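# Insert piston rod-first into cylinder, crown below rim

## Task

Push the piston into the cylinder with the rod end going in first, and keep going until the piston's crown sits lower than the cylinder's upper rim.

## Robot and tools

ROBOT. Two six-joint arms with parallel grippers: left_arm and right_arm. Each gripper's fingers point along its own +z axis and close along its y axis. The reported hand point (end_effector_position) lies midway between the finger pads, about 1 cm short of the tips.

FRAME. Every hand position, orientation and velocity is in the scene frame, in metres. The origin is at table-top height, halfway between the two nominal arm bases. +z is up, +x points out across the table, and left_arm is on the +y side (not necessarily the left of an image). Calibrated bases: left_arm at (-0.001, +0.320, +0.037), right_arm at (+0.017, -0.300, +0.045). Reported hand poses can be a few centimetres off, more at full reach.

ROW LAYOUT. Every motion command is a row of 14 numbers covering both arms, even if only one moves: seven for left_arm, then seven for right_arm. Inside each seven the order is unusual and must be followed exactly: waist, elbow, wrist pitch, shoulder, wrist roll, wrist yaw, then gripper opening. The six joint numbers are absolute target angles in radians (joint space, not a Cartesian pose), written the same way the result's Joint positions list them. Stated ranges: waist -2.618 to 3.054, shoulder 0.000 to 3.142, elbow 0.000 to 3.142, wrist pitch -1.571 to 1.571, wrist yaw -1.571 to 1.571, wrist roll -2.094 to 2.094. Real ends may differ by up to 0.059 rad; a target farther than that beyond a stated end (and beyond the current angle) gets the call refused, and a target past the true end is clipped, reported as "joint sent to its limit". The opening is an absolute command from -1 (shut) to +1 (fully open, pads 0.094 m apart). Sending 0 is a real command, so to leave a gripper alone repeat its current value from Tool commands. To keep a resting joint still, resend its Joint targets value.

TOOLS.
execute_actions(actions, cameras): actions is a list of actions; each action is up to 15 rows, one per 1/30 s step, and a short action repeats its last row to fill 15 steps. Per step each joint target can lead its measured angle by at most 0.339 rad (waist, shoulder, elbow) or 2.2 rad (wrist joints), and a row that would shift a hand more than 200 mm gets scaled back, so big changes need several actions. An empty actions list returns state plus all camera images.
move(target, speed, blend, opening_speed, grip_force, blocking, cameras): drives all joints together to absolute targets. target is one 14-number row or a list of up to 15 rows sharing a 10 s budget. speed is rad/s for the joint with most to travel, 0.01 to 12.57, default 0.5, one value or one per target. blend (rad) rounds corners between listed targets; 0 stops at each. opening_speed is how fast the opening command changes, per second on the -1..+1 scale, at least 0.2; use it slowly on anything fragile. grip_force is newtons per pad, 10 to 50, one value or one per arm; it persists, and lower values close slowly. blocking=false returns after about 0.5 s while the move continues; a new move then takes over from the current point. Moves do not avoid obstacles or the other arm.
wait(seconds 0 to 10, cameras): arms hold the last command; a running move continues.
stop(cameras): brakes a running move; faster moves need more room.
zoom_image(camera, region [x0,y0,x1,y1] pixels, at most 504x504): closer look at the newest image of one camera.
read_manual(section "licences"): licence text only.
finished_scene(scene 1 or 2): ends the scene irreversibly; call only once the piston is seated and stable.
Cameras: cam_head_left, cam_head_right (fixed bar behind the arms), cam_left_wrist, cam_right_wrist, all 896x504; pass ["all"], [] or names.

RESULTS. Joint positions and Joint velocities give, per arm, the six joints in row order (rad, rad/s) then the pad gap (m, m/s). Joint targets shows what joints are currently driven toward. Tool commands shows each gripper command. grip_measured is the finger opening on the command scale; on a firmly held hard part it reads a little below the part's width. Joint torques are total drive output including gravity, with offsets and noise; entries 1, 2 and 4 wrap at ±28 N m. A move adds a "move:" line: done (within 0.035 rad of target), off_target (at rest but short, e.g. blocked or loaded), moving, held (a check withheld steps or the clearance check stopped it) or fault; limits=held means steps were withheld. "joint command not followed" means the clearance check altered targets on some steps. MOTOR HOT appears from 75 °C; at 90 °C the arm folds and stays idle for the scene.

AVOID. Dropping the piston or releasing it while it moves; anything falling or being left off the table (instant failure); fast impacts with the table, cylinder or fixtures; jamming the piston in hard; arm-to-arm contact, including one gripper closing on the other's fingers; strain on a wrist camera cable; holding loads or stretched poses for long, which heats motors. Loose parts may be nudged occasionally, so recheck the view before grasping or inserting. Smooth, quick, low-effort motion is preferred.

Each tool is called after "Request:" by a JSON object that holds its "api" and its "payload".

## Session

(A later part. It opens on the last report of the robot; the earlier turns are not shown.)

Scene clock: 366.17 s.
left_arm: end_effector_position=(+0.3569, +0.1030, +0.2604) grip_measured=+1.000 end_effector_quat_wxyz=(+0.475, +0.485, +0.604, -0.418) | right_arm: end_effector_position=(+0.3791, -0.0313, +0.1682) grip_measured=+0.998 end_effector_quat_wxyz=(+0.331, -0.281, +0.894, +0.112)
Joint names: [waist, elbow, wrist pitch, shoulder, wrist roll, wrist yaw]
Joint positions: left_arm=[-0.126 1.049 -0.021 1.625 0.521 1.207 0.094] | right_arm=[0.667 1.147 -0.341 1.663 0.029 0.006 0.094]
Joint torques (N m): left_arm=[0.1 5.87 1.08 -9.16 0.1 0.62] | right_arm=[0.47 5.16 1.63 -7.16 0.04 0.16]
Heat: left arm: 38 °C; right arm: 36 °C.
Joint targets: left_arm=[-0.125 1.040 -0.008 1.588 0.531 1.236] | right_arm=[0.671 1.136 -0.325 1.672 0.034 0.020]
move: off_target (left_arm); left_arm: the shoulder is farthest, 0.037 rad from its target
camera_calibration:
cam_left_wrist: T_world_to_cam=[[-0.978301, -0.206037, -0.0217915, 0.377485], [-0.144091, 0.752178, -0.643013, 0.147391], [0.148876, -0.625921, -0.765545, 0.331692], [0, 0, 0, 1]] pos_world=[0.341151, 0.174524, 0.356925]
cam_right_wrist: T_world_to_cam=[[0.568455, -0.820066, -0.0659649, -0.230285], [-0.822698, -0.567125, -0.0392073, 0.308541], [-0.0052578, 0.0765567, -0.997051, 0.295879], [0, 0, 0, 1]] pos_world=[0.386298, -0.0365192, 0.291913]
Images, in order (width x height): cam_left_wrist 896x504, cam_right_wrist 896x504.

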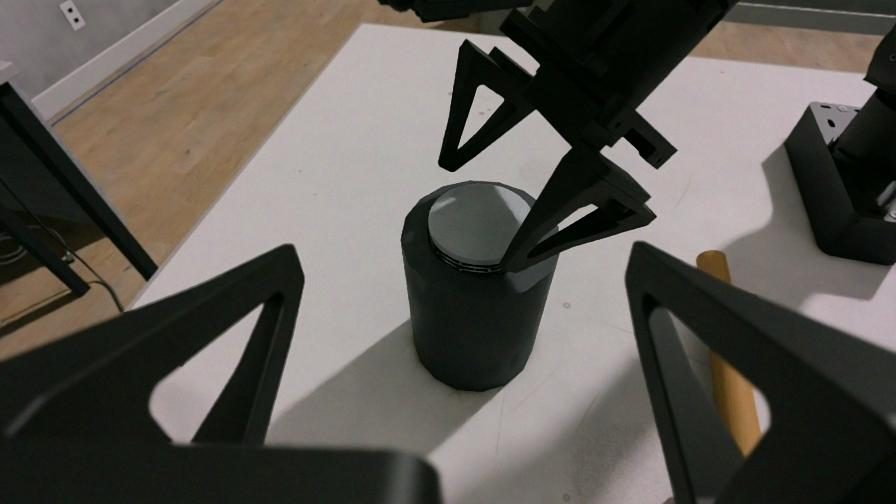

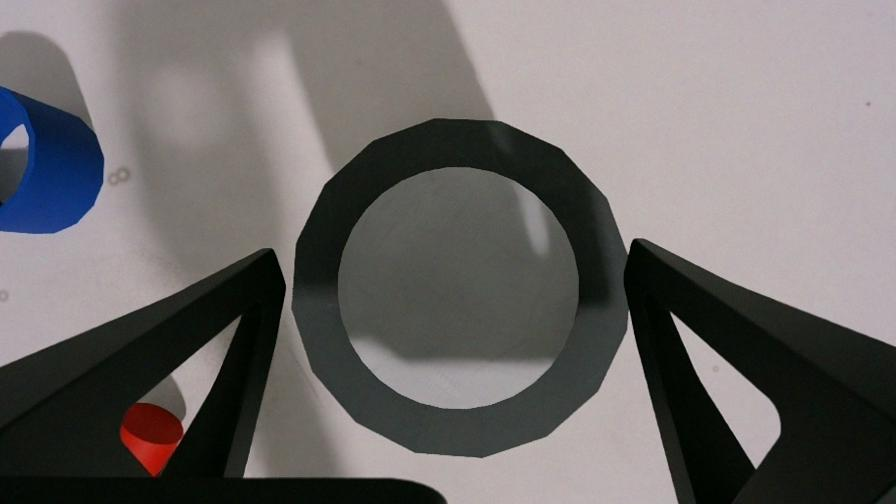

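Request:
{"api": "move", "payload": {"target": [[-0.1247, 1.0395, -0.0078, 1.5876, 0.5305, 1.2358, 1.0, 0.6715, 1.121, -0.316, 1.690, 0.034, 0.020, 1.0], [-0.1247, 1.0395, -0.0078, 1.5876, 0.5305, 1.2358, 1.0, 0.6715, 1.121, -0.316, 1.690, 0.034, 0.020, 0.44]], "speed": [0.1, 0.1], "opening_speed": 0.6, "grip_force": [50, 20], "cameras": ["cam_left_wrist", "cam_right_wrist"]}}

Request:
{"api": "zoom_image", "payload": {"camera": "cam_left_wrist", "region": [395, 145, 585, 305]}}

Scene clock: 370.57 s.
left_arm: end_effector_position=(+0.3569, +0.1030, +0.2604) grip_measured=+1.000 end_effector_quat_wxyz=(+0.475, +0.485, +0.604, -0.418) | right_arm: end_effector_position=(+0.3775, -0.0325, +0.1566) grip_measured=+0.472 end_effector_quat_wxyz=(+0.321, -0.282, +0.898, +0.108)
Joint names: [waist, elbow, wrist pitch, shoulder, wrist roll, wrist yaw]
Joint positions: left_arm=[-0.126 1.049 -0.021 1.625 0.521 1.207 0.094] | right_arm=[0.667 1.133 -0.331 1.681 0.029 0.007 0.069]
Joint torques (N m): left_arm=[0.09 5.9 1.08 -9.16 0.1 0.61] | right_arm=[0.46 5.05 1.58 -7.17 0.07 0.14]
Heat: left arm: 38 °C; right arm: 36 °C.
Joint targets: left_arm=[-0.125 1.040 -0.008 1.588 0.531 1.236] | right_arm=[0.671 1.121 -0.316 1.690 0.034 0.020]
grip_force (N): 50, 20
move: off_target (left_arm); left_arm: the shoulder is farthest, 0.037 rad from its target
camera_calibration:
cam_left_wrist: T_world_to_cam=[[-0.978301, -0.206037, -0.0217915, 0.377485], [-0.144091, 0.752178, -0.643013, 0.147391], [0.148876, -0.625921, -0.765545, 0.331692], [0, 0, 0, 1]] pos_world=[0.341151, 0.174524, 0.356925]
cam_right_wrist: T_world_to_cam=[[0.567149, -0.821049, -0.0649668, -0.230827], [-0.823298, -0.567353, -0.01706, 0.302816], [-0.022852, 0.0631626, -0.997742, 0.290593], [0, 0, 0, 1]] pos_world=[0.386862, -0.036071, 0.280107]
Images, in order (width x height): cam_left_wrist 896x504, cam_right_wrist 896x504.

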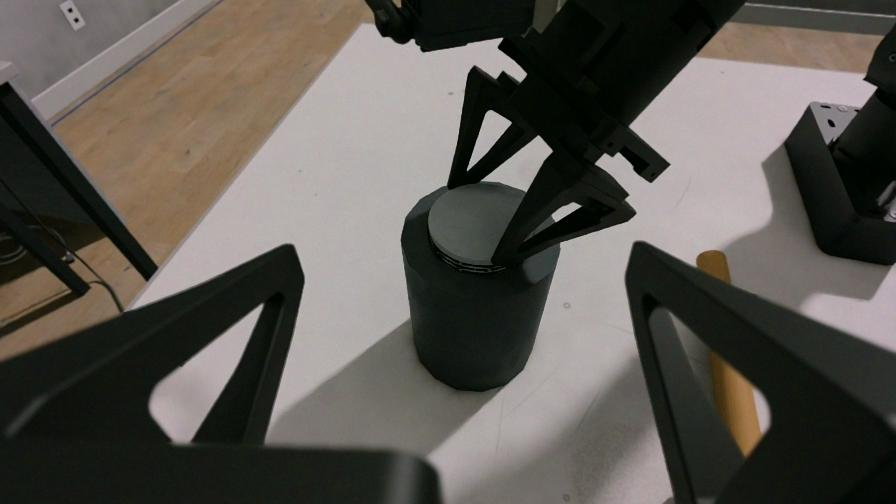

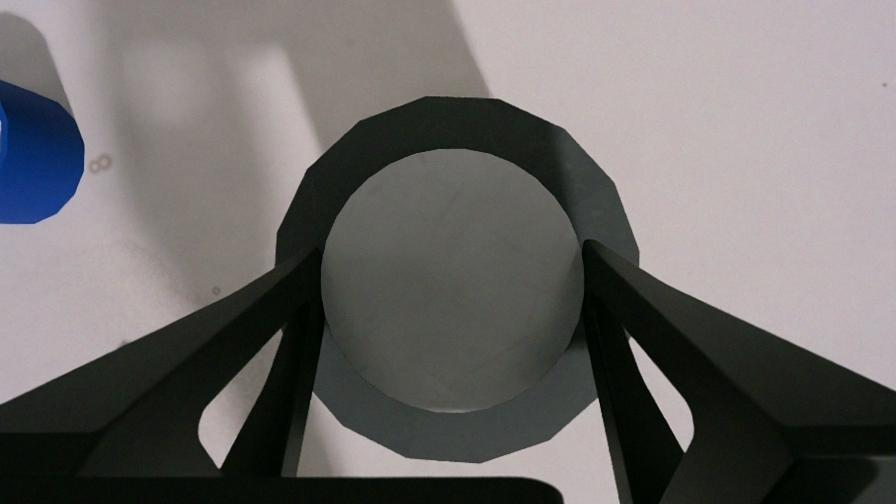

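Scaled by 2.653 from the camera's 896x504 image, which has a finer 1280x720 frame.

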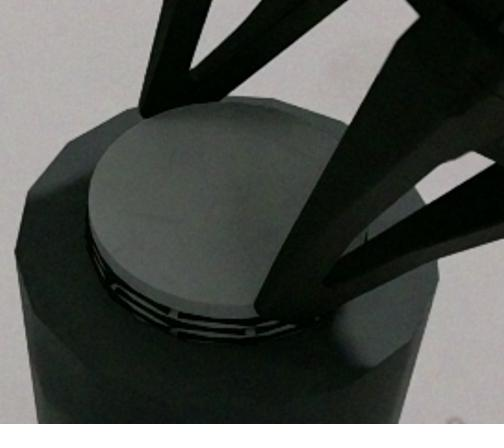

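Request:
{"api": "move", "payload": {"target": [[-0.1247, 1.0395, -0.0078, 1.5876, 0.5305, 1.2358, 1.0, 0.6715, 1.121, -0.316, 1.690, 0.034, 0.020, 0.2], [-0.1247, 1.0395, -0.0078, 1.5876, 0.5305, 1.2358, 1.0, 0.6715, 1.257, -0.45, 1.620, 0.034, 0.020, 0.2]], "speed": [0.1, 0.1], "opening_speed": 1.0, "grip_force": [50, 50], "cameras": ["cam_left_wrist", "cam_right_wrist"]}}

Request:
{"api": "zoom_image", "payload": {"camera": "cam_left_wrist", "region": [395, 145, 585, 305]}}

Scene clock: 374.70 s.
left_arm: end_effector_position=(+0.3569, +0.1030, +0.2604) grip_measured=+1.000 end_effector_quat_wxyz=(+0.475, +0.485, +0.604, -0.418) | right_arm: end_effector_position=(+0.3769, -0.0329, +0.1702) grip_measured=+0.446 end_effector_quat_wxyz=(+0.308, -0.283, +0.902, +0.104)
Joint names: [waist, elbow, wrist pitch, shoulder, wrist roll, wrist yaw]
Joint positions: left_arm=[-0.126 1.049 -0.021 1.625 0.521 1.207 0.094] | right_arm=[0.667 1.208 -0.436 1.681 0.029 0.007 0.068]
Joint torques (N m): left_arm=[0.09 5.87 1.08 -9.14 0.1 0.61] | right_arm=[0.47 9.83 1.2 -13.83 0.06 0.15]
Heat: left arm: 38 °C; right arm: 36 °C.
Joint targets: left_arm=[-0.125 1.040 -0.008 1.588 0.531 1.236] | right_arm=[0.671 1.257 -0.450 1.620 0.034 0.020]
move: off_target (left_arm, right_arm); left_arm: the shoulder is farthest, 0.037 rad from its target; right_arm: the shoulder is farthest, 0.061 rad from its target
camera_calibration:
cam_left_wrist: T_world_to_cam=[[-0.978301, -0.206037, -0.0217915, 0.377485], [-0.144091, 0.752178, -0.643013, 0.147391], [0.148876, -0.625921, -0.765545, 0.331692], [0, 0, 0, 1]] pos_world=[0.341151, 0.174524, 0.356925]
cam_right_wrist: T_world_to_cam=[[0.56541, -0.822314, -0.0641209, -0.229471], [-0.823502, -0.567182, 0.012253, 0.297489], [-0.046444, 0.0458757, -0.997867, 0.312621], [0, 0, 0, 1]] pos_world=[0.389247, -0.034309, 0.293595]
Images, in order (width x height): cam_left_wrist 896x504, cam_right_wrist 896x504.

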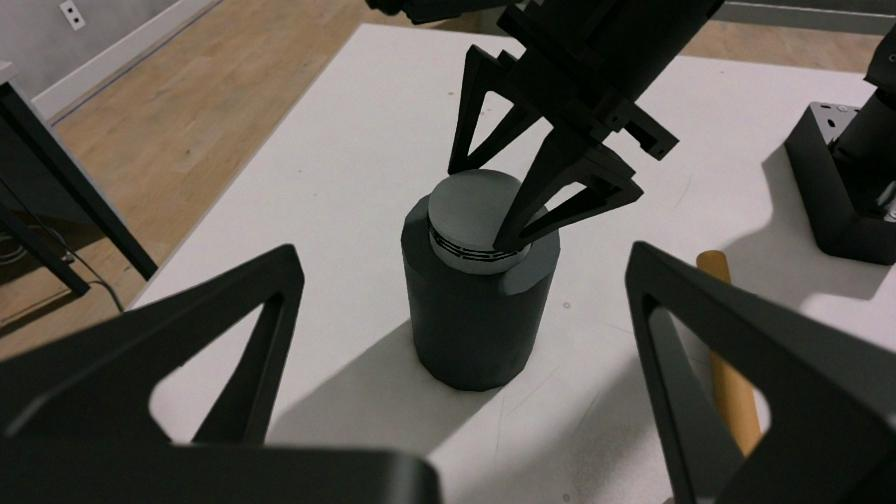

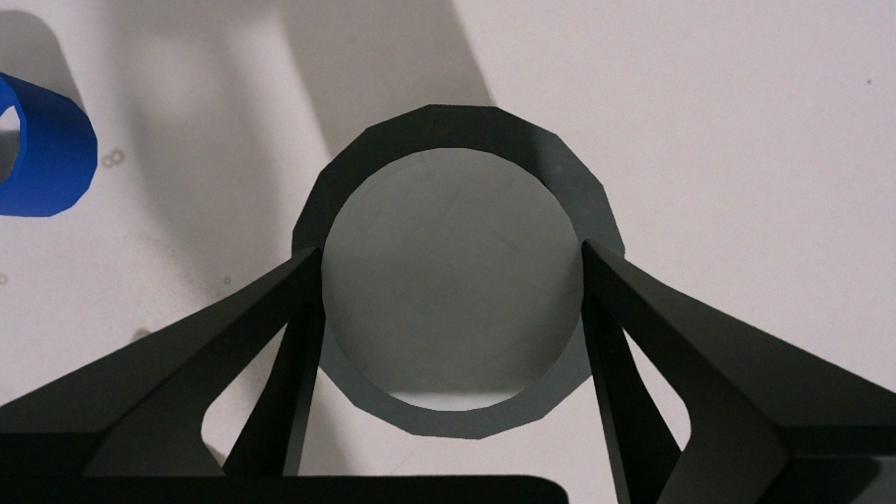

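Scaled by 2.653 from the camera's 896x504 image, which has a finer 1280x720 frame.

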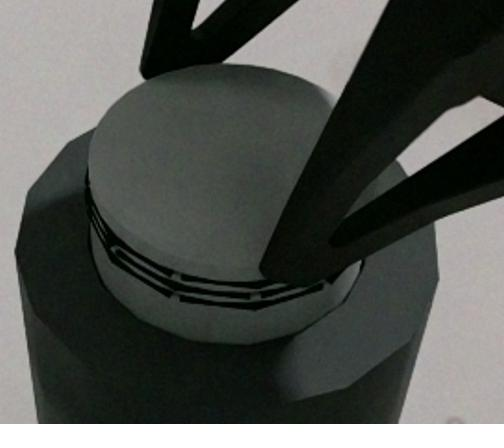

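Request:
{"api": "move", "payload": {"target": [[-0.1247, 1.0395, -0.0078, 1.5876, 0.5305, 1.2358, 1.0, 0.6715, 1.105, -0.325, 1.70, 0.034, 0.020, 0.2], [-0.1247, 1.0395, -0.0078, 1.5876, 0.5305, 1.2358, 1.0, 0.655, 1.105, -0.325, 1.70, 0.034, 0.020, 0.2], [-0.1247, 1.0395, -0.0078, 1.5876, 0.5305, 1.2358, 1.0, 0.690, 1.105, -0.325, 1.70, 0.034, 0.020, 0.2], [-0.1247, 1.0395, -0.0078, 1.5876, 0.5305, 1.2358, 1.0, 0.655, 1.105, -0.325, 1.70, 0.034, 0.020, 0.2], [-0.1247, 1.0395, -0.0078, 1.5876, 0.5305, 1.2358, 1.0, 0.6715, 1.105, -0.325, 1.70, 0.034, 0.020, 0.2], [-0.1247, 1.0395, -0.0078, 1.5876, 0.5305, 1.2358, 1.0, 0.6715, 1.125, -0.325, 1.72, 0.034, 0.020, 0.2], [-0.1247, 1.0395, -0.0078, 1.5876, 0.5305, 1.2358, 1.0, 0.6715, 1.085, -0.325, 1.68, 0.034, 0.020, 0.2], [-0.1247, 1.0395, -0.0078, 1.5876, 0.5305, 1.2358, 1.0, 0.6715, 1.105, -0.325, 1.70, 0.034, 0.020, 0.2]], "speed": [0.12, 0.1, 0.1, 0.1, 0.1, 0.1, 0.1, 0.1], "blend": [0, 0.004, 0.004, 0.004, 0.004, 0.004, 0.004, 0], "cameras": ["cam_left_wrist", "cam_right_wrist"]}}

Request:
{"api": "zoom_image", "payload": {"camera": "cam_left_wrist", "region": [395, 145, 585, 305]}}

Scene clock: 389.20 s.
left_arm: end_effector_position=(+0.3569, +0.1030, +0.2604) grip_measured=+1.000 end_effector_quat_wxyz=(+0.475, +0.485, +0.604, -0.418) | right_arm: end_effector_position=(+0.3776, -0.0336, +0.1553) grip_measured=+0.446 end_effector_quat_wxyz=(+0.324, -0.279, +0.897, +0.108)
Joint names: [waist, elbow, wrist pitch, shoulder, wrist roll, wrist yaw]
Joint positions: left_arm=[-0.126 1.049 -0.021 1.625 0.521 1.207 0.094] | right_arm=[0.667 1.12 -0.315 1.677 0.032 0.01 0.068]
Joint torques (N m): left_arm=[0.1 5.89 1.08 -9.16 0.1 0.61] | right_arm=[0.49 4.81 1.33 -5.89 0 0.09]
Heat: left arm: 39 °C; right arm: 36 °C.
Joint targets: left_arm=[-0.125 1.040 -0.008 1.588 0.531 1.236] | right_arm=[0.671 1.105 -0.325 1.700 0.034 0.020]
move: off_target (left_arm); left_arm: the shoulder is farthest, 0.037 rad from its target
camera_calibration:
cam_left_wrist: T_world_to_cam=[[-0.978301, -0.206037, -0.0217915, 0.377485], [-0.144091, 0.752178, -0.643013, 0.147391], [0.148876, -0.625921, -0.765545, 0.331692], [0, 0, 0, 1]] pos_world=[0.341151, 0.174524, 0.356925]
cam_right_wrist: T_world_to_cam=[[0.563363, -0.823711, -0.0642054, -0.230701], [-0.826034, -0.563143, -0.0232068, 0.304431], [-0.0170411, 0.0661097, -0.997667, 0.287328], [0, 0, 0, 1]] pos_world=[0.386336, -0.0375881, 0.27891]
Images, in order (width x height): cam_left_wrist 896x504, cam_right_wrist 896x504.

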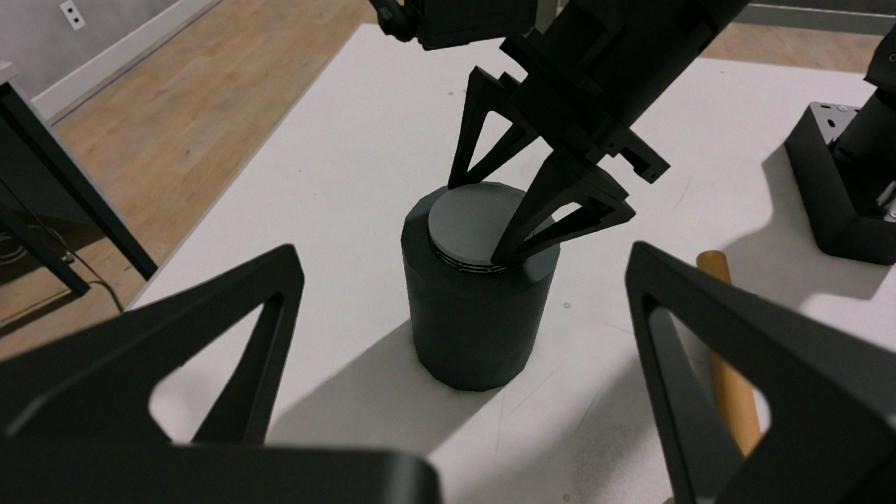

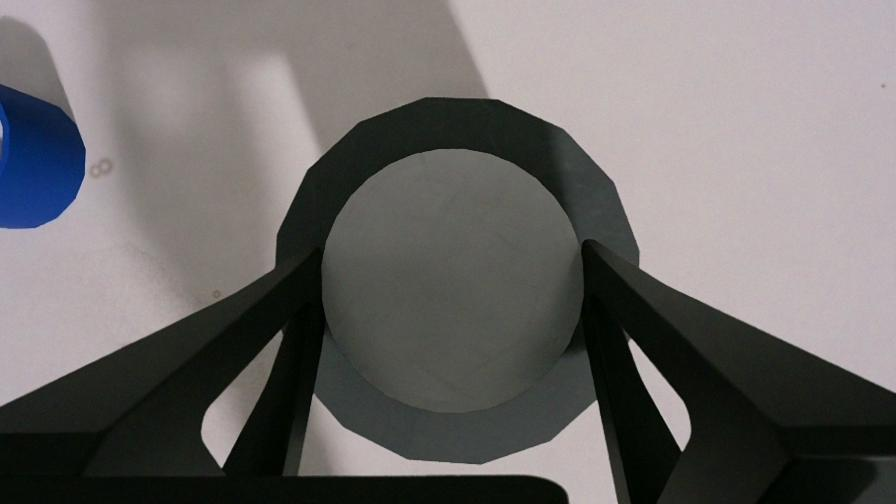

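Scaled by 2.653 from the camera's 896x504 image, which has a finer 1280x720 frame.

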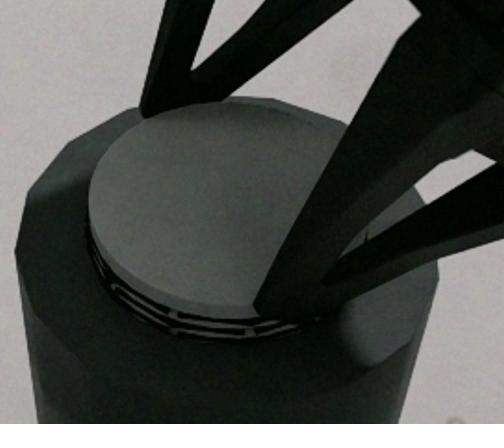

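Request:
{"api": "zoom_image", "payload": {"camera": "cam_left_wrist", "region": [415, 215, 475, 275]}}

Request:
{"api": "zoom_image", "payload": {"camera": "cam_right_wrist", "region": [340, 330, 580, 430]}}

Scaled by 8.400 from the camera's 896x504 image, which has a finer 1280x720 frame.

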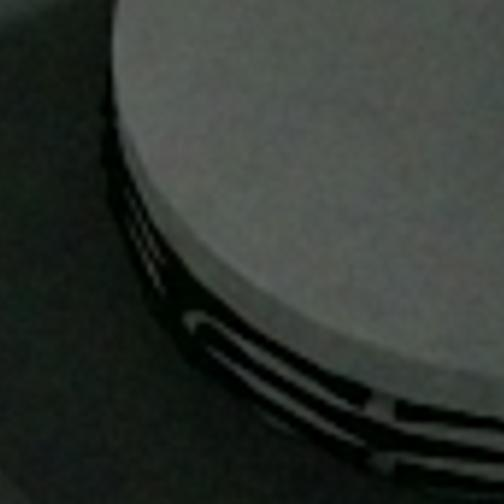

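Scaled by 2.100 from the camera's 896x504 image, which has a finer 1280x720 frame.

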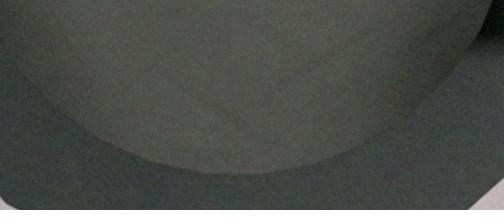

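Request:
{"api": "move", "payload": {"target": [[-0.1247, 1.0395, -0.0078, 1.5876, 0.5305, 1.2358, 1.0, 0.6715, 1.121, -0.316, 1.680, 0.034, 0.020, 1.0], [-0.1247, 1.0395, -0.0078, 1.5876, 0.5305, 1.2358, 1.0, 0.6715, 1.32, -0.50, 1.60, 0, 0, 1.0], [-0.1247, 1.0395, -0.0078, 1.5876, 0.5305, 1.2358, 1.0, 0.6715, 2.0, -1.255, 2.097, 0, 0, -1.0]], "speed": [0.2, 0.3, 0.5], "opening_speed": 2.0, "cameras": ["cam_left_wrist", "cam_right_wrist"]}}

Scene clock: 403.23 s.
left_arm: end_effector_position=(+0.3569, +0.1030, +0.2604) grip_measured=+1.000 end_effector_quat_wxyz=(+0.475, +0.485, +0.604, -0.418) | right_arm: end_effector_position=(+0.3784, -0.0323, +0.1791) grip_measured=-0.977 end_effector_quat_wxyz=(+0.097, -0.311, +0.945, +0.029)
Joint names: [waist, elbow, wrist pitch, shoulder, wrist roll, wrist yaw]
Joint positions: left_arm=[-0.126 1.049 -0.021 1.625 0.521 1.207 0.094] | right_arm=[0.667 1.967 -1.252 2.084 0.001 0.007 0.001]
Joint torques (N m): left_arm=[0.09 5.9 1.08 -9.17 0.1 0.62] | right_arm=[0.46 7.9 0.56 -9.88 -0.01 -0.07]
Heat: left arm: 39 °C; right arm: 36 °C.
Joint targets: left_arm=[-0.125 1.040 -0.008 1.588 0.531 1.236] | right_arm=[0.671 2.000 -1.255 2.097 0.000 0.000]
move: off_target (left_arm); left_arm: the shoulder is farthest, 0.037 rad from its target
camera_calibration:
cam_left_wrist: T_world_to_cam=[[-0.978301, -0.206037, -0.0217915, 0.377485], [-0.144091, 0.752178, -0.643013, 0.147391], [0.148876, -0.625921, -0.765545, 0.331692], [0, 0, 0, 1]] pos_world=[0.341151, 0.174524, 0.356925]
cam_right_wrist: T_world_to_cam=[[0.56806, -0.822225, -0.0354042, -0.235402], [-0.723353, -0.519344, 0.455019, 0.183253], [-0.392515, -0.232869, -0.889778, 0.42421], [0, 0, 0, 1]] pos_world=[0.432789, 0.000403216, 0.285735]
Images, in order (width x height): cam_left_wrist 896x504, cam_right_wrist 896x504.

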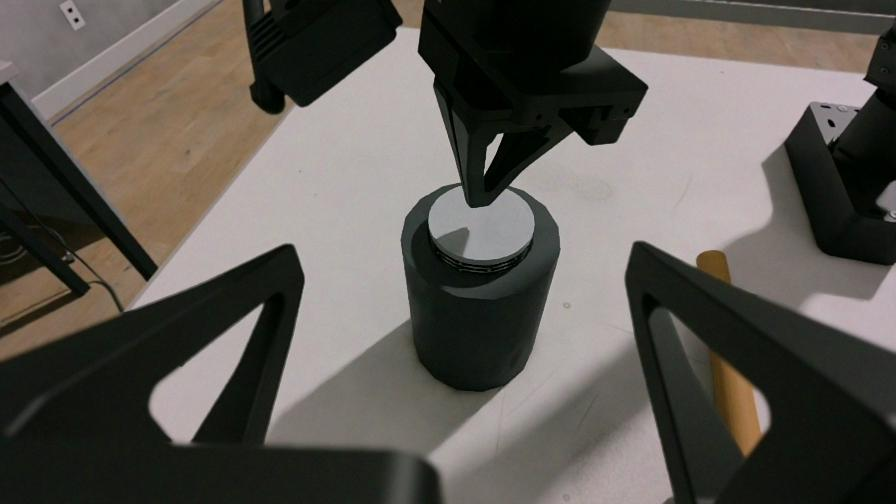

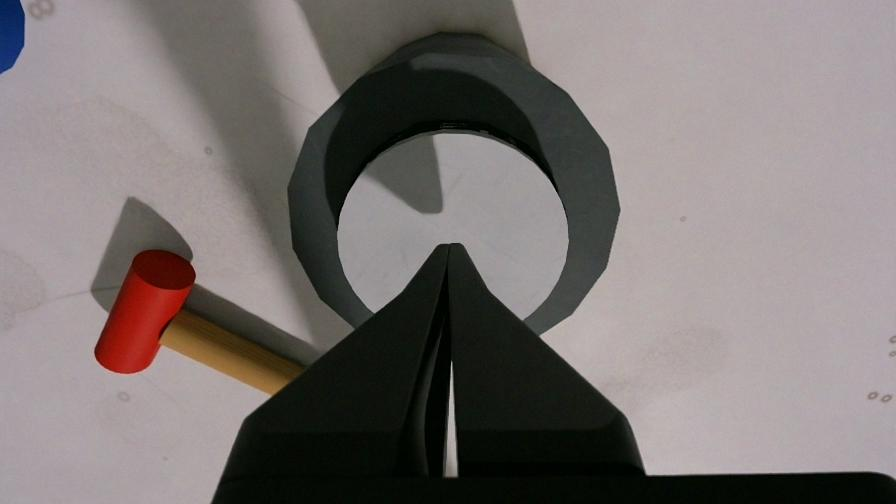

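Request:
{"api": "move", "payload": {"target": [[-0.1247, 1.0395, -0.0078, 1.5876, 0.5305, 1.2358, 1.0, 0.6715, 1.89, -1.184, 2.09, 0, 0, -1.0], [-0.1247, 1.0395, -0.0078, 1.5876, 0.5305, 1.2358, 1.0, 0.6715, 1.755, -1.29, 2.265, 0, 0, -1.0], [-0.1247, 1.0395, -0.0078, 1.5876, 0.5305, 1.2358, 1.0, 0.650, 1.755, -1.29, 2.265, 0, 0, -1.0], [-0.1247, 1.0395, -0.0078, 1.5876, 0.5305, 1.2358, 1.0, 0.693, 1.755, -1.29, 2.265, 0, 0, -1.0], [-0.1247, 1.0395, -0.0078, 1.5876, 0.5305, 1.2358, 1.0, 0.650, 1.755, -1.29, 2.265, 0, 0, -1.0], [-0.1247, 1.0395, -0.0078, 1.5876, 0.5305, 1.2358, 1.0, 0.6715, 1.755, -1.29, 2.265, 0, 0, -1.0]], "speed": [0.15, 0.08, 0.1, 0.1, 0.1, 0.1], "blend": [0.01, 0.002, 0.004, 0.004, 0.004, 0], "cameras": ["cam_left_wrist", "cam_right_wrist"]}}

Request:
{"api": "zoom_image", "payload": {"camera": "cam_left_wrist", "region": [395, 165, 565, 305]}}

Scene clock: 408.57 s.
left_arm: end_effector_position=(+0.3569, +0.1030, +0.2604) grip_measured=+1.000 end_effector_quat_wxyz=(+0.475, +0.485, +0.604, -0.418) | right_arm: end_effector_position=(+0.3742, -0.0355, +0.1551) grip_measured=-0.980 end_effector_quat_wxyz=(+0.082, -0.312, +0.946, +0.024)
Joint names: [waist, elbow, wrist pitch, shoulder, wrist roll, wrist yaw]
Joint positions: left_arm=[-0.126 1.049 -0.021 1.625 0.521 1.207 0.094] | right_arm=[0.666 1.882 -1.195 2.087 0.001 0.006 0.001]
Joint torques (N m): left_arm=[0.1 5.89 1.08 -9.16 0.1 0.62] | right_arm=[0.53 -4.16 -0.53 5.07 0 -0.08]
Heat: left arm: 39 °C; right arm: 35 °C.
Joint targets: left_arm=[-0.125 1.040 -0.008 1.588 0.531 1.236] | right_arm=[0.671 1.755 -1.290 2.265 0.000 0.000]
move: off_target (left_arm, right_arm); left_arm: the shoulder is farthest, 0.037 rad from its target; right_arm: the shoulder is farthest, 0.178 rad from its target
camera_calibration:
cam_left_wrist: T_world_to_cam=[[-0.978301, -0.206037, -0.0217915, 0.377485], [-0.144091, 0.752178, -0.643013, 0.147391], [0.148876, -0.625921, -0.765545, 0.331692], [0, 0, 0, 1]] pos_world=[0.341151, 0.174524, 0.356925]
cam_right_wrist: T_world_to_cam=[[0.566876, -0.823073, -0.0346767, -0.236166], [-0.711669, -0.510482, 0.482634, 0.18121], [-0.414945, -0.248915, -0.875135, 0.405899], [0, 0, 0, 1]] pos_world=[0.431265, -0.000842684, 0.259569]
Images, in order (width x height): cam_left_wrist 896x504, cam_right_wrist 896x504.

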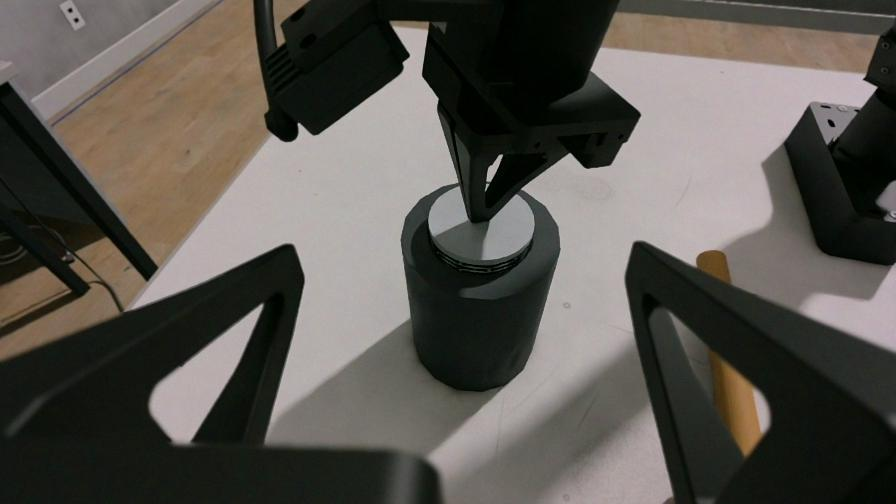

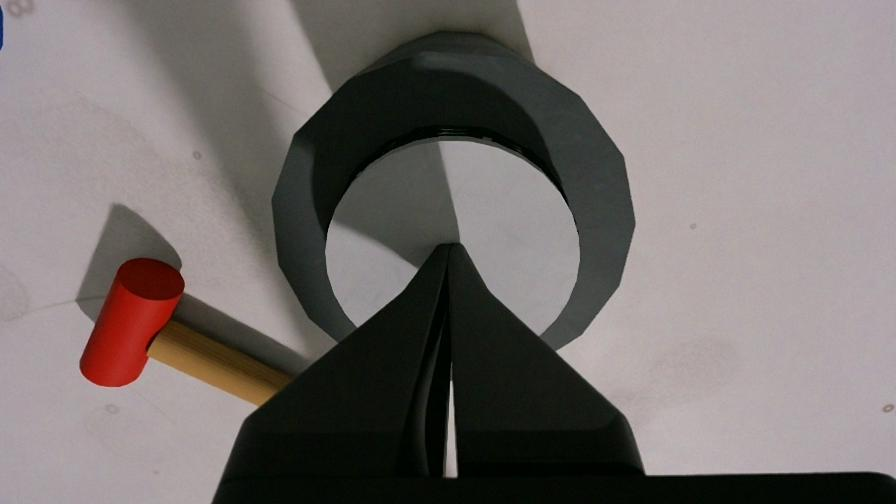

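Scaled by 2.965 from the camera's 896x504 image, which has a finer 1280x720 frame.

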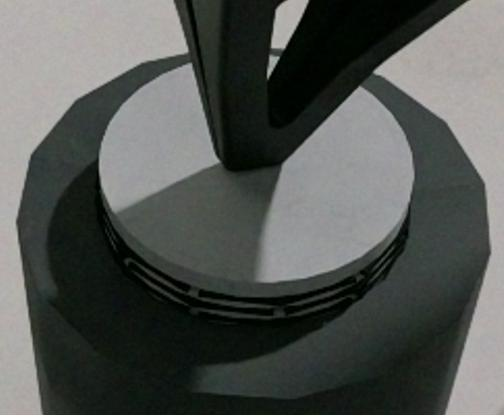

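Request:
{"api": "move", "payload": {"target": [[-0.1247, 1.0395, -0.0078, 1.5876, 0.5305, 1.2358, 1.0, 0.6715, 1.70, -1.335, 2.355, 0, 0, -1.0]], "speed": [0.06], "cameras": ["cam_left_wrist", "cam_right_wrist"]}}

Request:
{"api": "zoom_image", "payload": {"camera": "cam_left_wrist", "region": [395, 165, 565, 305]}}

Scene clock: 410.83 s.
left_arm: end_effector_position=(+0.3569, +0.1030, +0.2604) grip_measured=+1.000 end_effector_quat_wxyz=(+0.475, +0.485, +0.604, -0.418) | right_arm: end_effector_position=(+0.3735, -0.0360, +0.1526) grip_measured=-0.980 end_effector_quat_wxyz=(+0.078, -0.312, +0.947, +0.022)
Joint names: [waist, elbow, wrist pitch, shoulder, wrist roll, wrist yaw]
Joint positions: left_arm=[-0.126 1.049 -0.021 1.625 0.521 1.207 0.094] | right_arm=[0.666 1.882 -1.198 2.092 0.001 0.006 0.001]
Joint torques (N m): left_arm=[0.1 5.89 1.08 -9.16 0.11 0.62] | right_arm=[0.44 -8.59 -1.04 13.31 0.01 -0.08]
Heat: left arm: 39 °C; right arm: 35 °C.
Joint targets: left_arm=[-0.125 1.040 -0.008 1.588 0.531 1.236] | right_arm=[0.671 1.700 -1.335 2.355 0.000 0.000]
move: off_target (left_arm, right_arm); left_arm: the shoulder is farthest, 0.037 rad from its target; right_arm: the shoulder is farthest, 0.263 rad from its target
camera_calibration:
cam_left_wrist: T_world_to_cam=[[-0.978301, -0.206037, -0.0217915, 0.377485], [-0.144091, 0.752178, -0.643013, 0.147391], [0.148876, -0.625921, -0.765545, 0.331692], [0, 0, 0, 1]] pos_world=[0.341151, 0.174524, 0.356925]
cam_right_wrist: T_world_to_cam=[[0.566645, -0.823245, -0.0343764, -0.236247], [-0.708201, -0.507936, 0.490359, 0.179215], [-0.421146, -0.253514, -0.870842, 0.404839], [0, 0, 0, 1]] pos_world=[0.431286, -0.00082707, 0.25655]
Images, in order (width x height): cam_left_wrist 896x504, cam_right_wrist 896x504.

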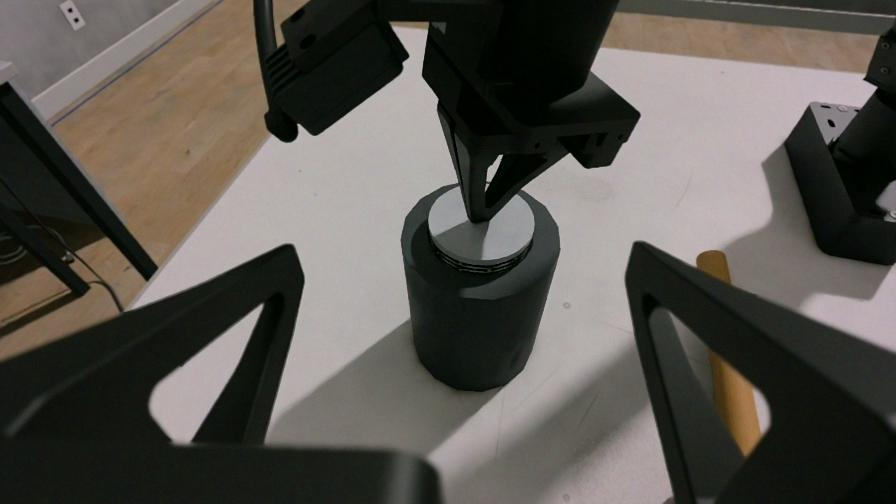

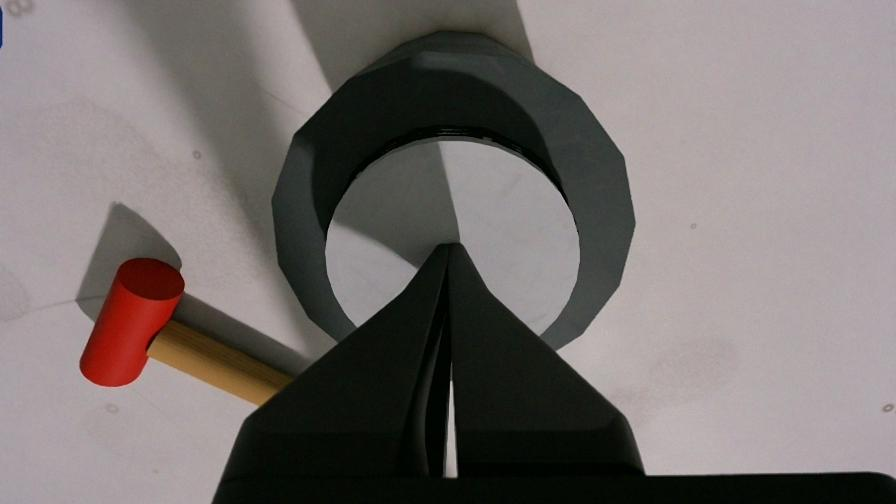

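Scaled by 2.965 from the camera's 896x504 image, which has a finer 1280x720 frame.

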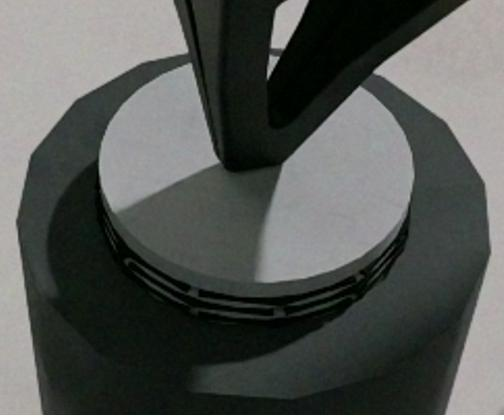

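Request:
{"api": "move", "payload": {"target": [[-0.1247, 1.0395, -0.0078, 1.5876, 0.5305, 1.2358, 1.0, 0.6715, 1.89, -1.184, 2.09, 0, 0, -1.0], [-0.1247, 1.0395, -0.0078, 1.5876, 0.5305, 1.2358, 1.0, 0.6715, 2.0, -1.255, 2.09, 0, 0, -1.0], [-0.321, 0.947, -0.813, 1.269, 0, 0, 1.0, 0.6715, 1.32, -0.54, 1.62, 0.034, 0.020, 1.0], [-0.321, 0.947, -0.813, 1.269, 0, 0, 1.0, 0.6715, 1.121, -0.316, 1.690, 0.034, 0.020, 1.0]], "speed": [0.15, 0.3, 0.6, 0.15], "opening_speed": 2.0, "cameras": ["cam_left_wrist", "cam_right_wrist", "cam_head_left"]}}

Request:
{"api": "zoom_image", "payload": {"camera": "cam_left_wrist", "region": [300, 150, 700, 500]}}

Scene clock: 431.57 s.
left_arm: end_effector_position=(+0.2870, +0.2231, +0.1570) grip_measured=+1.000 end_effector_quat_wxyz=(+0.211, +0.161, +0.963, -0.038) | right_arm: end_effector_position=(+0.3776, -0.0330, +0.1562) grip_measured=+0.998 end_effector_quat_wxyz=(+0.321, -0.281, +0.898, +0.108)
Joint names: [waist, elbow, wrist pitch, shoulder, wrist roll, wrist yaw]
Joint positions: left_arm=[-0.314 0.957 -0.8 1.296 0.009 0.01 0.094] | right_arm=[0.666 1.132 -0.332 1.681 0.029 0.006 0.094]
Joint torques (N m): left_arm=[-0.65 5.78 0.58 -5.35 -0.08 -0.13] | right_arm=[0.53 5.05 1.62 -7.21 0.06 0.14]
Heat: left arm: 38 °C; right arm: 35 °C.
Joint targets: left_arm=[-0.321 0.947 -0.813 1.269 0.000 0.000] | right_arm=[0.671 1.121 -0.316 1.690 0.034 0.020]
move: done
camera_calibration:
cam_left_wrist: T_world_to_cam=[[-0.360668, -0.931155, -0.0535641, 0.321112], [-0.910387, 0.338977, 0.237255, 0.154404], [-0.202764, 0.134334, -0.96997, 0.301524], [0, 0, 0, 1]] pos_world=[0.317521, 0.20616, 0.273036]
cam_right_wrist: T_world_to_cam=[[0.56631, -0.821607, -0.0652266, -0.230969], [-0.823847, -0.566588, -0.0159533, 0.302764], [-0.0238492, 0.0627712, -0.997743, 0.290697], [0, 0, 0, 1]] pos_world=[0.387164, -0.0364708, 0.279806]
Images, in order (width x height): cam_head_left 896x504, cam_left_wrist 896x504, cam_right_wrist 896x504.

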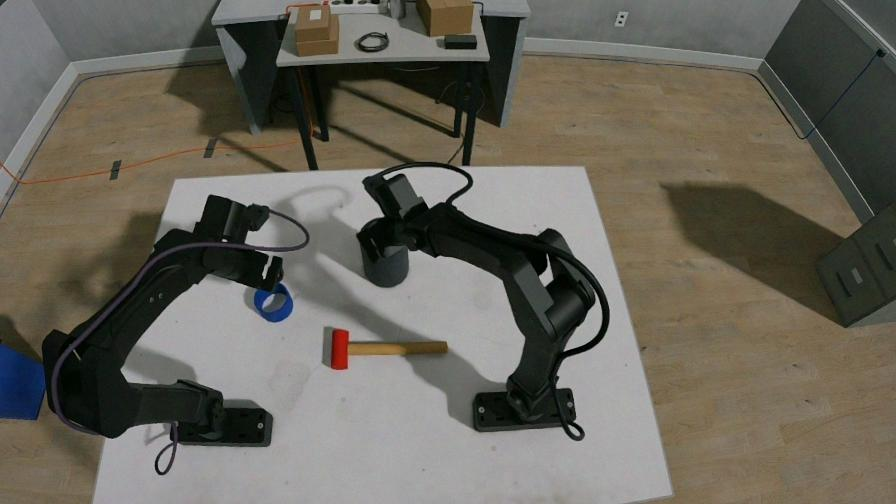

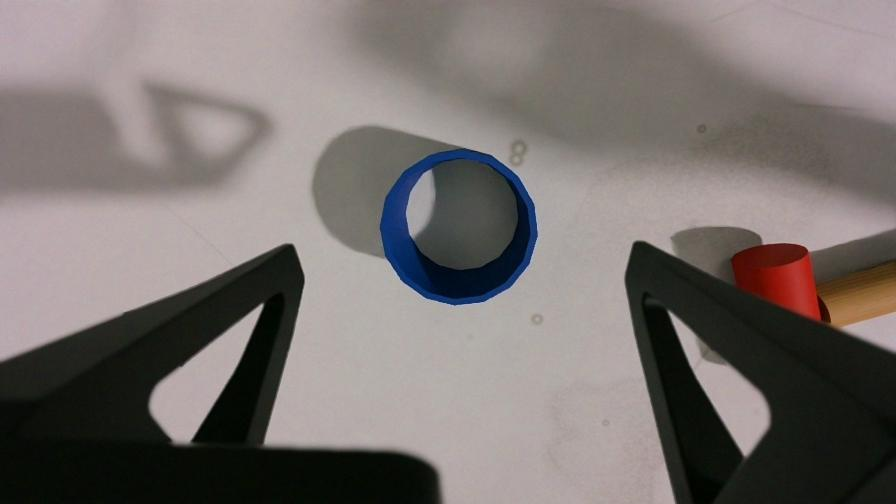

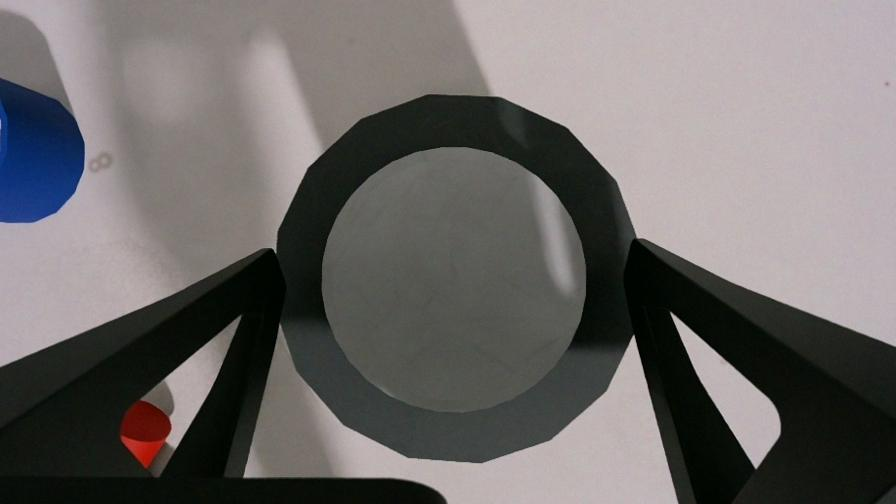

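Scaled by 1.260 from the camera's 896x504 image, which has a finer 1280x720 frame.

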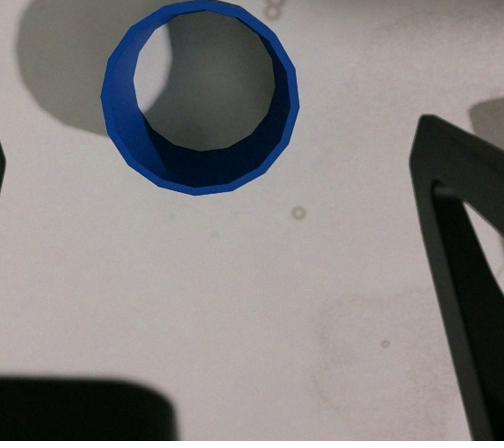

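Request:
{"api": "zoom_image", "payload": {"camera": "cam_left_wrist", "region": [370, 135, 550, 315]}}

Scaled by 2.800 from the camera's 896x504 image, which has a finer 1280x720 frame.

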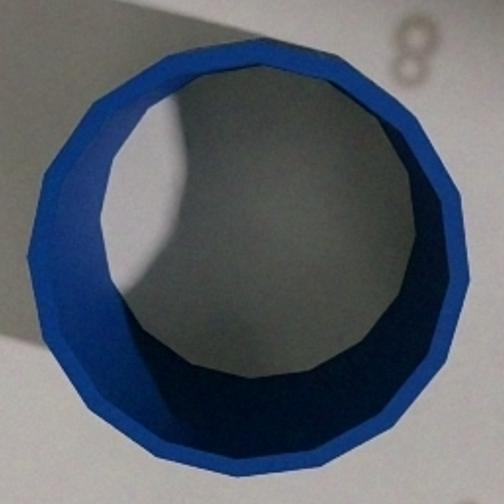

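Request:
{"api": "move", "payload": {"target": [[-0.297, 0.595, -0.375, 1.255, 0, 0, 1.0, 0.6715, 1.121, -0.316, 1.690, 0.034, 0.020, 0.2], [-0.297, 0.595, -0.375, 1.255, 0, 0, 1.0, 0.6715, 1.307, -0.417, 1.61, 0.034, 0.020, 0.2], [-0.297, 0.595, -0.375, 1.255, 0, 0, 1.0, 0.6715, 1.467, -0.587, 1.60, 0.034, 0.020, 0.2], [-0.297, 0.595, -0.375, 1.255, 0, 0, 1.0, 0.6715, 1.693, -0.79, 1.623, 0.034, 0.020, 0.2]], "speed": [0.5, 0.15, 0.25, 0.3], "blend": [0, 0.01, 0.01, 0], "opening_speed": 1.5, "cameras": ["cam_left_wrist", "cam_right_wrist", "cam_head_left"]}}

Request:
{"api": "zoom_image", "payload": {"camera": "cam_left_wrist", "region": [250, 100, 700, 500]}}

Scene clock: 444.93 s.
left_arm: end_effector_position=(+0.2756, +0.2302, +0.0795) grip_measured=+1.000 end_effector_quat_wxyz=(+0.239, +0.155, +0.958, -0.041) | right_arm: end_effector_position=(+0.3802, -0.0313, +0.2915) grip_measured=+0.442 end_effector_quat_wxyz=(+0.328, -0.280, +0.895, +0.110)
Joint names: [waist, elbow, wrist pitch, shoulder, wrist roll, wrist yaw]
Joint positions: left_arm=[-0.304 0.601 -0.398 1.283 0.009 0.01 0.094] | right_arm=[0.666 1.641 -0.846 1.659 0.029 0.007 0.068]
Joint torques (N m): left_arm=[0.61 5.75 0.99 -5.01 -0.08 -0.13] | right_arm=[0.59 10 2.09 -11.15 0.05 0.12]
Heat: left arm: 37 °C; right arm: 36 °C.
Joint targets: left_arm=[-0.297 0.595 -0.375 1.255 0.000 0.000] | right_arm=[0.671 1.693 -0.790 1.623 0.034 0.020]
move: off_target (right_arm); right_arm: the wrist pitch is farthest, 0.056 rad from its target
camera_calibration:
cam_left_wrist: T_world_to_cam=[[-0.34762, -0.935897, -0.0570714, 0.317185], [-0.92565, 0.33284, 0.179971, 0.170237], [-0.149439, 0.11539, -0.982015, 0.213741], [0, 0, 0, 1]] pos_world=[0.299781, 0.215527, 0.197361]
cam_right_wrist: T_world_to_cam=[[0.566652, -0.821399, -0.0648803, -0.22251], [-0.823894, -0.56582, -0.0323336, 0.312733], [-0.0101518, 0.0717764, -0.997369, 0.420544], [0, 0, 0, 1]] pos_world=[0.388014, -0.0360042, 0.415112]
Images, in order (width x height): cam_head_left 896x504, cam_left_wrist 896x504, cam_right_wrist 896x504.

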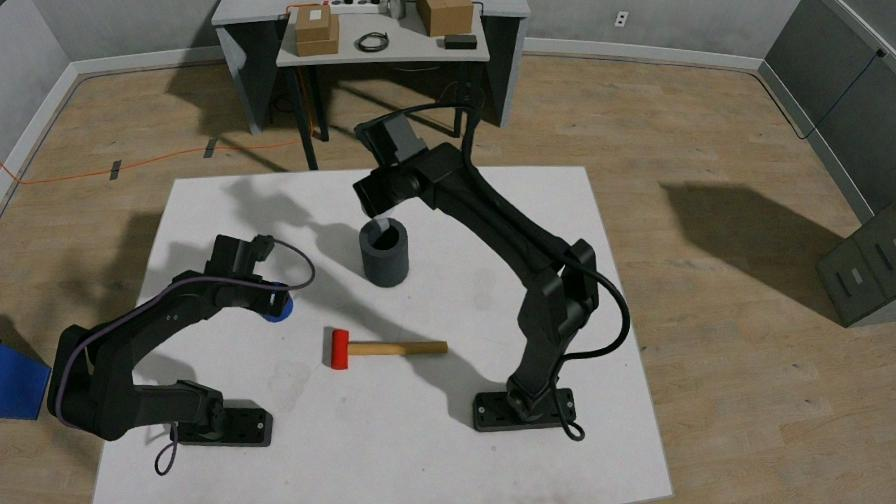

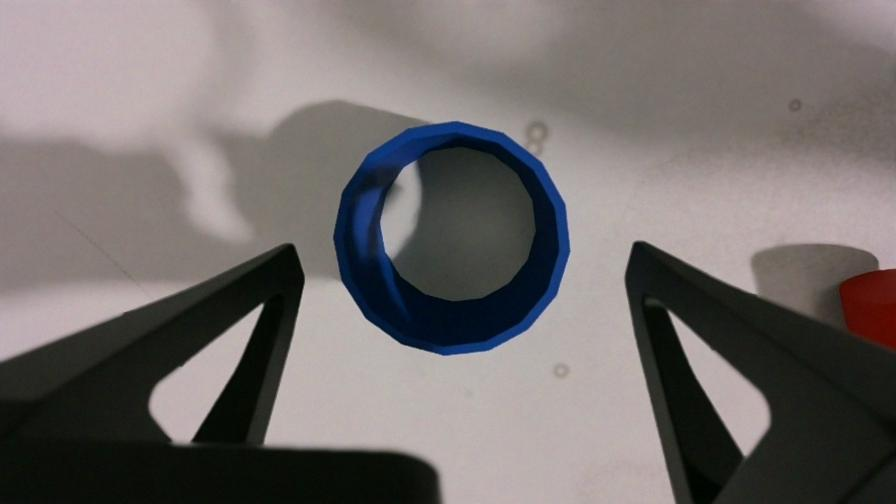

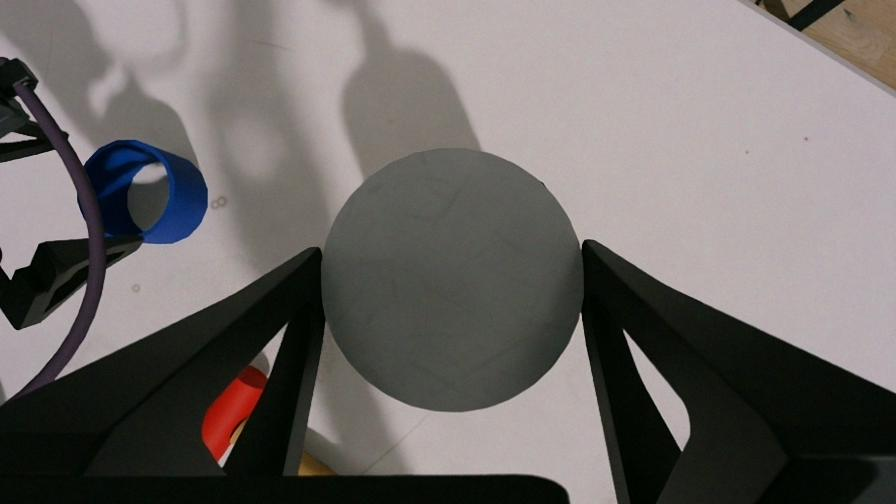

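Scaled by 1.120 from the camera's 896x504 image, which has a finer 1280x720 frame.

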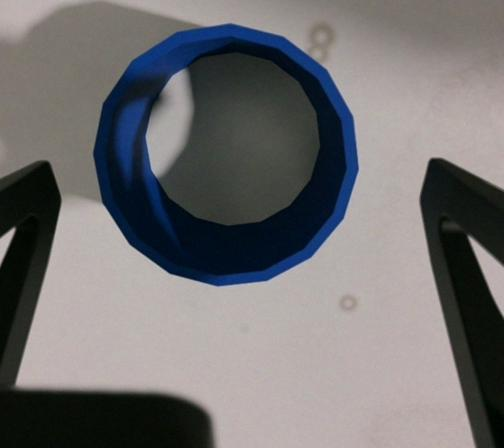

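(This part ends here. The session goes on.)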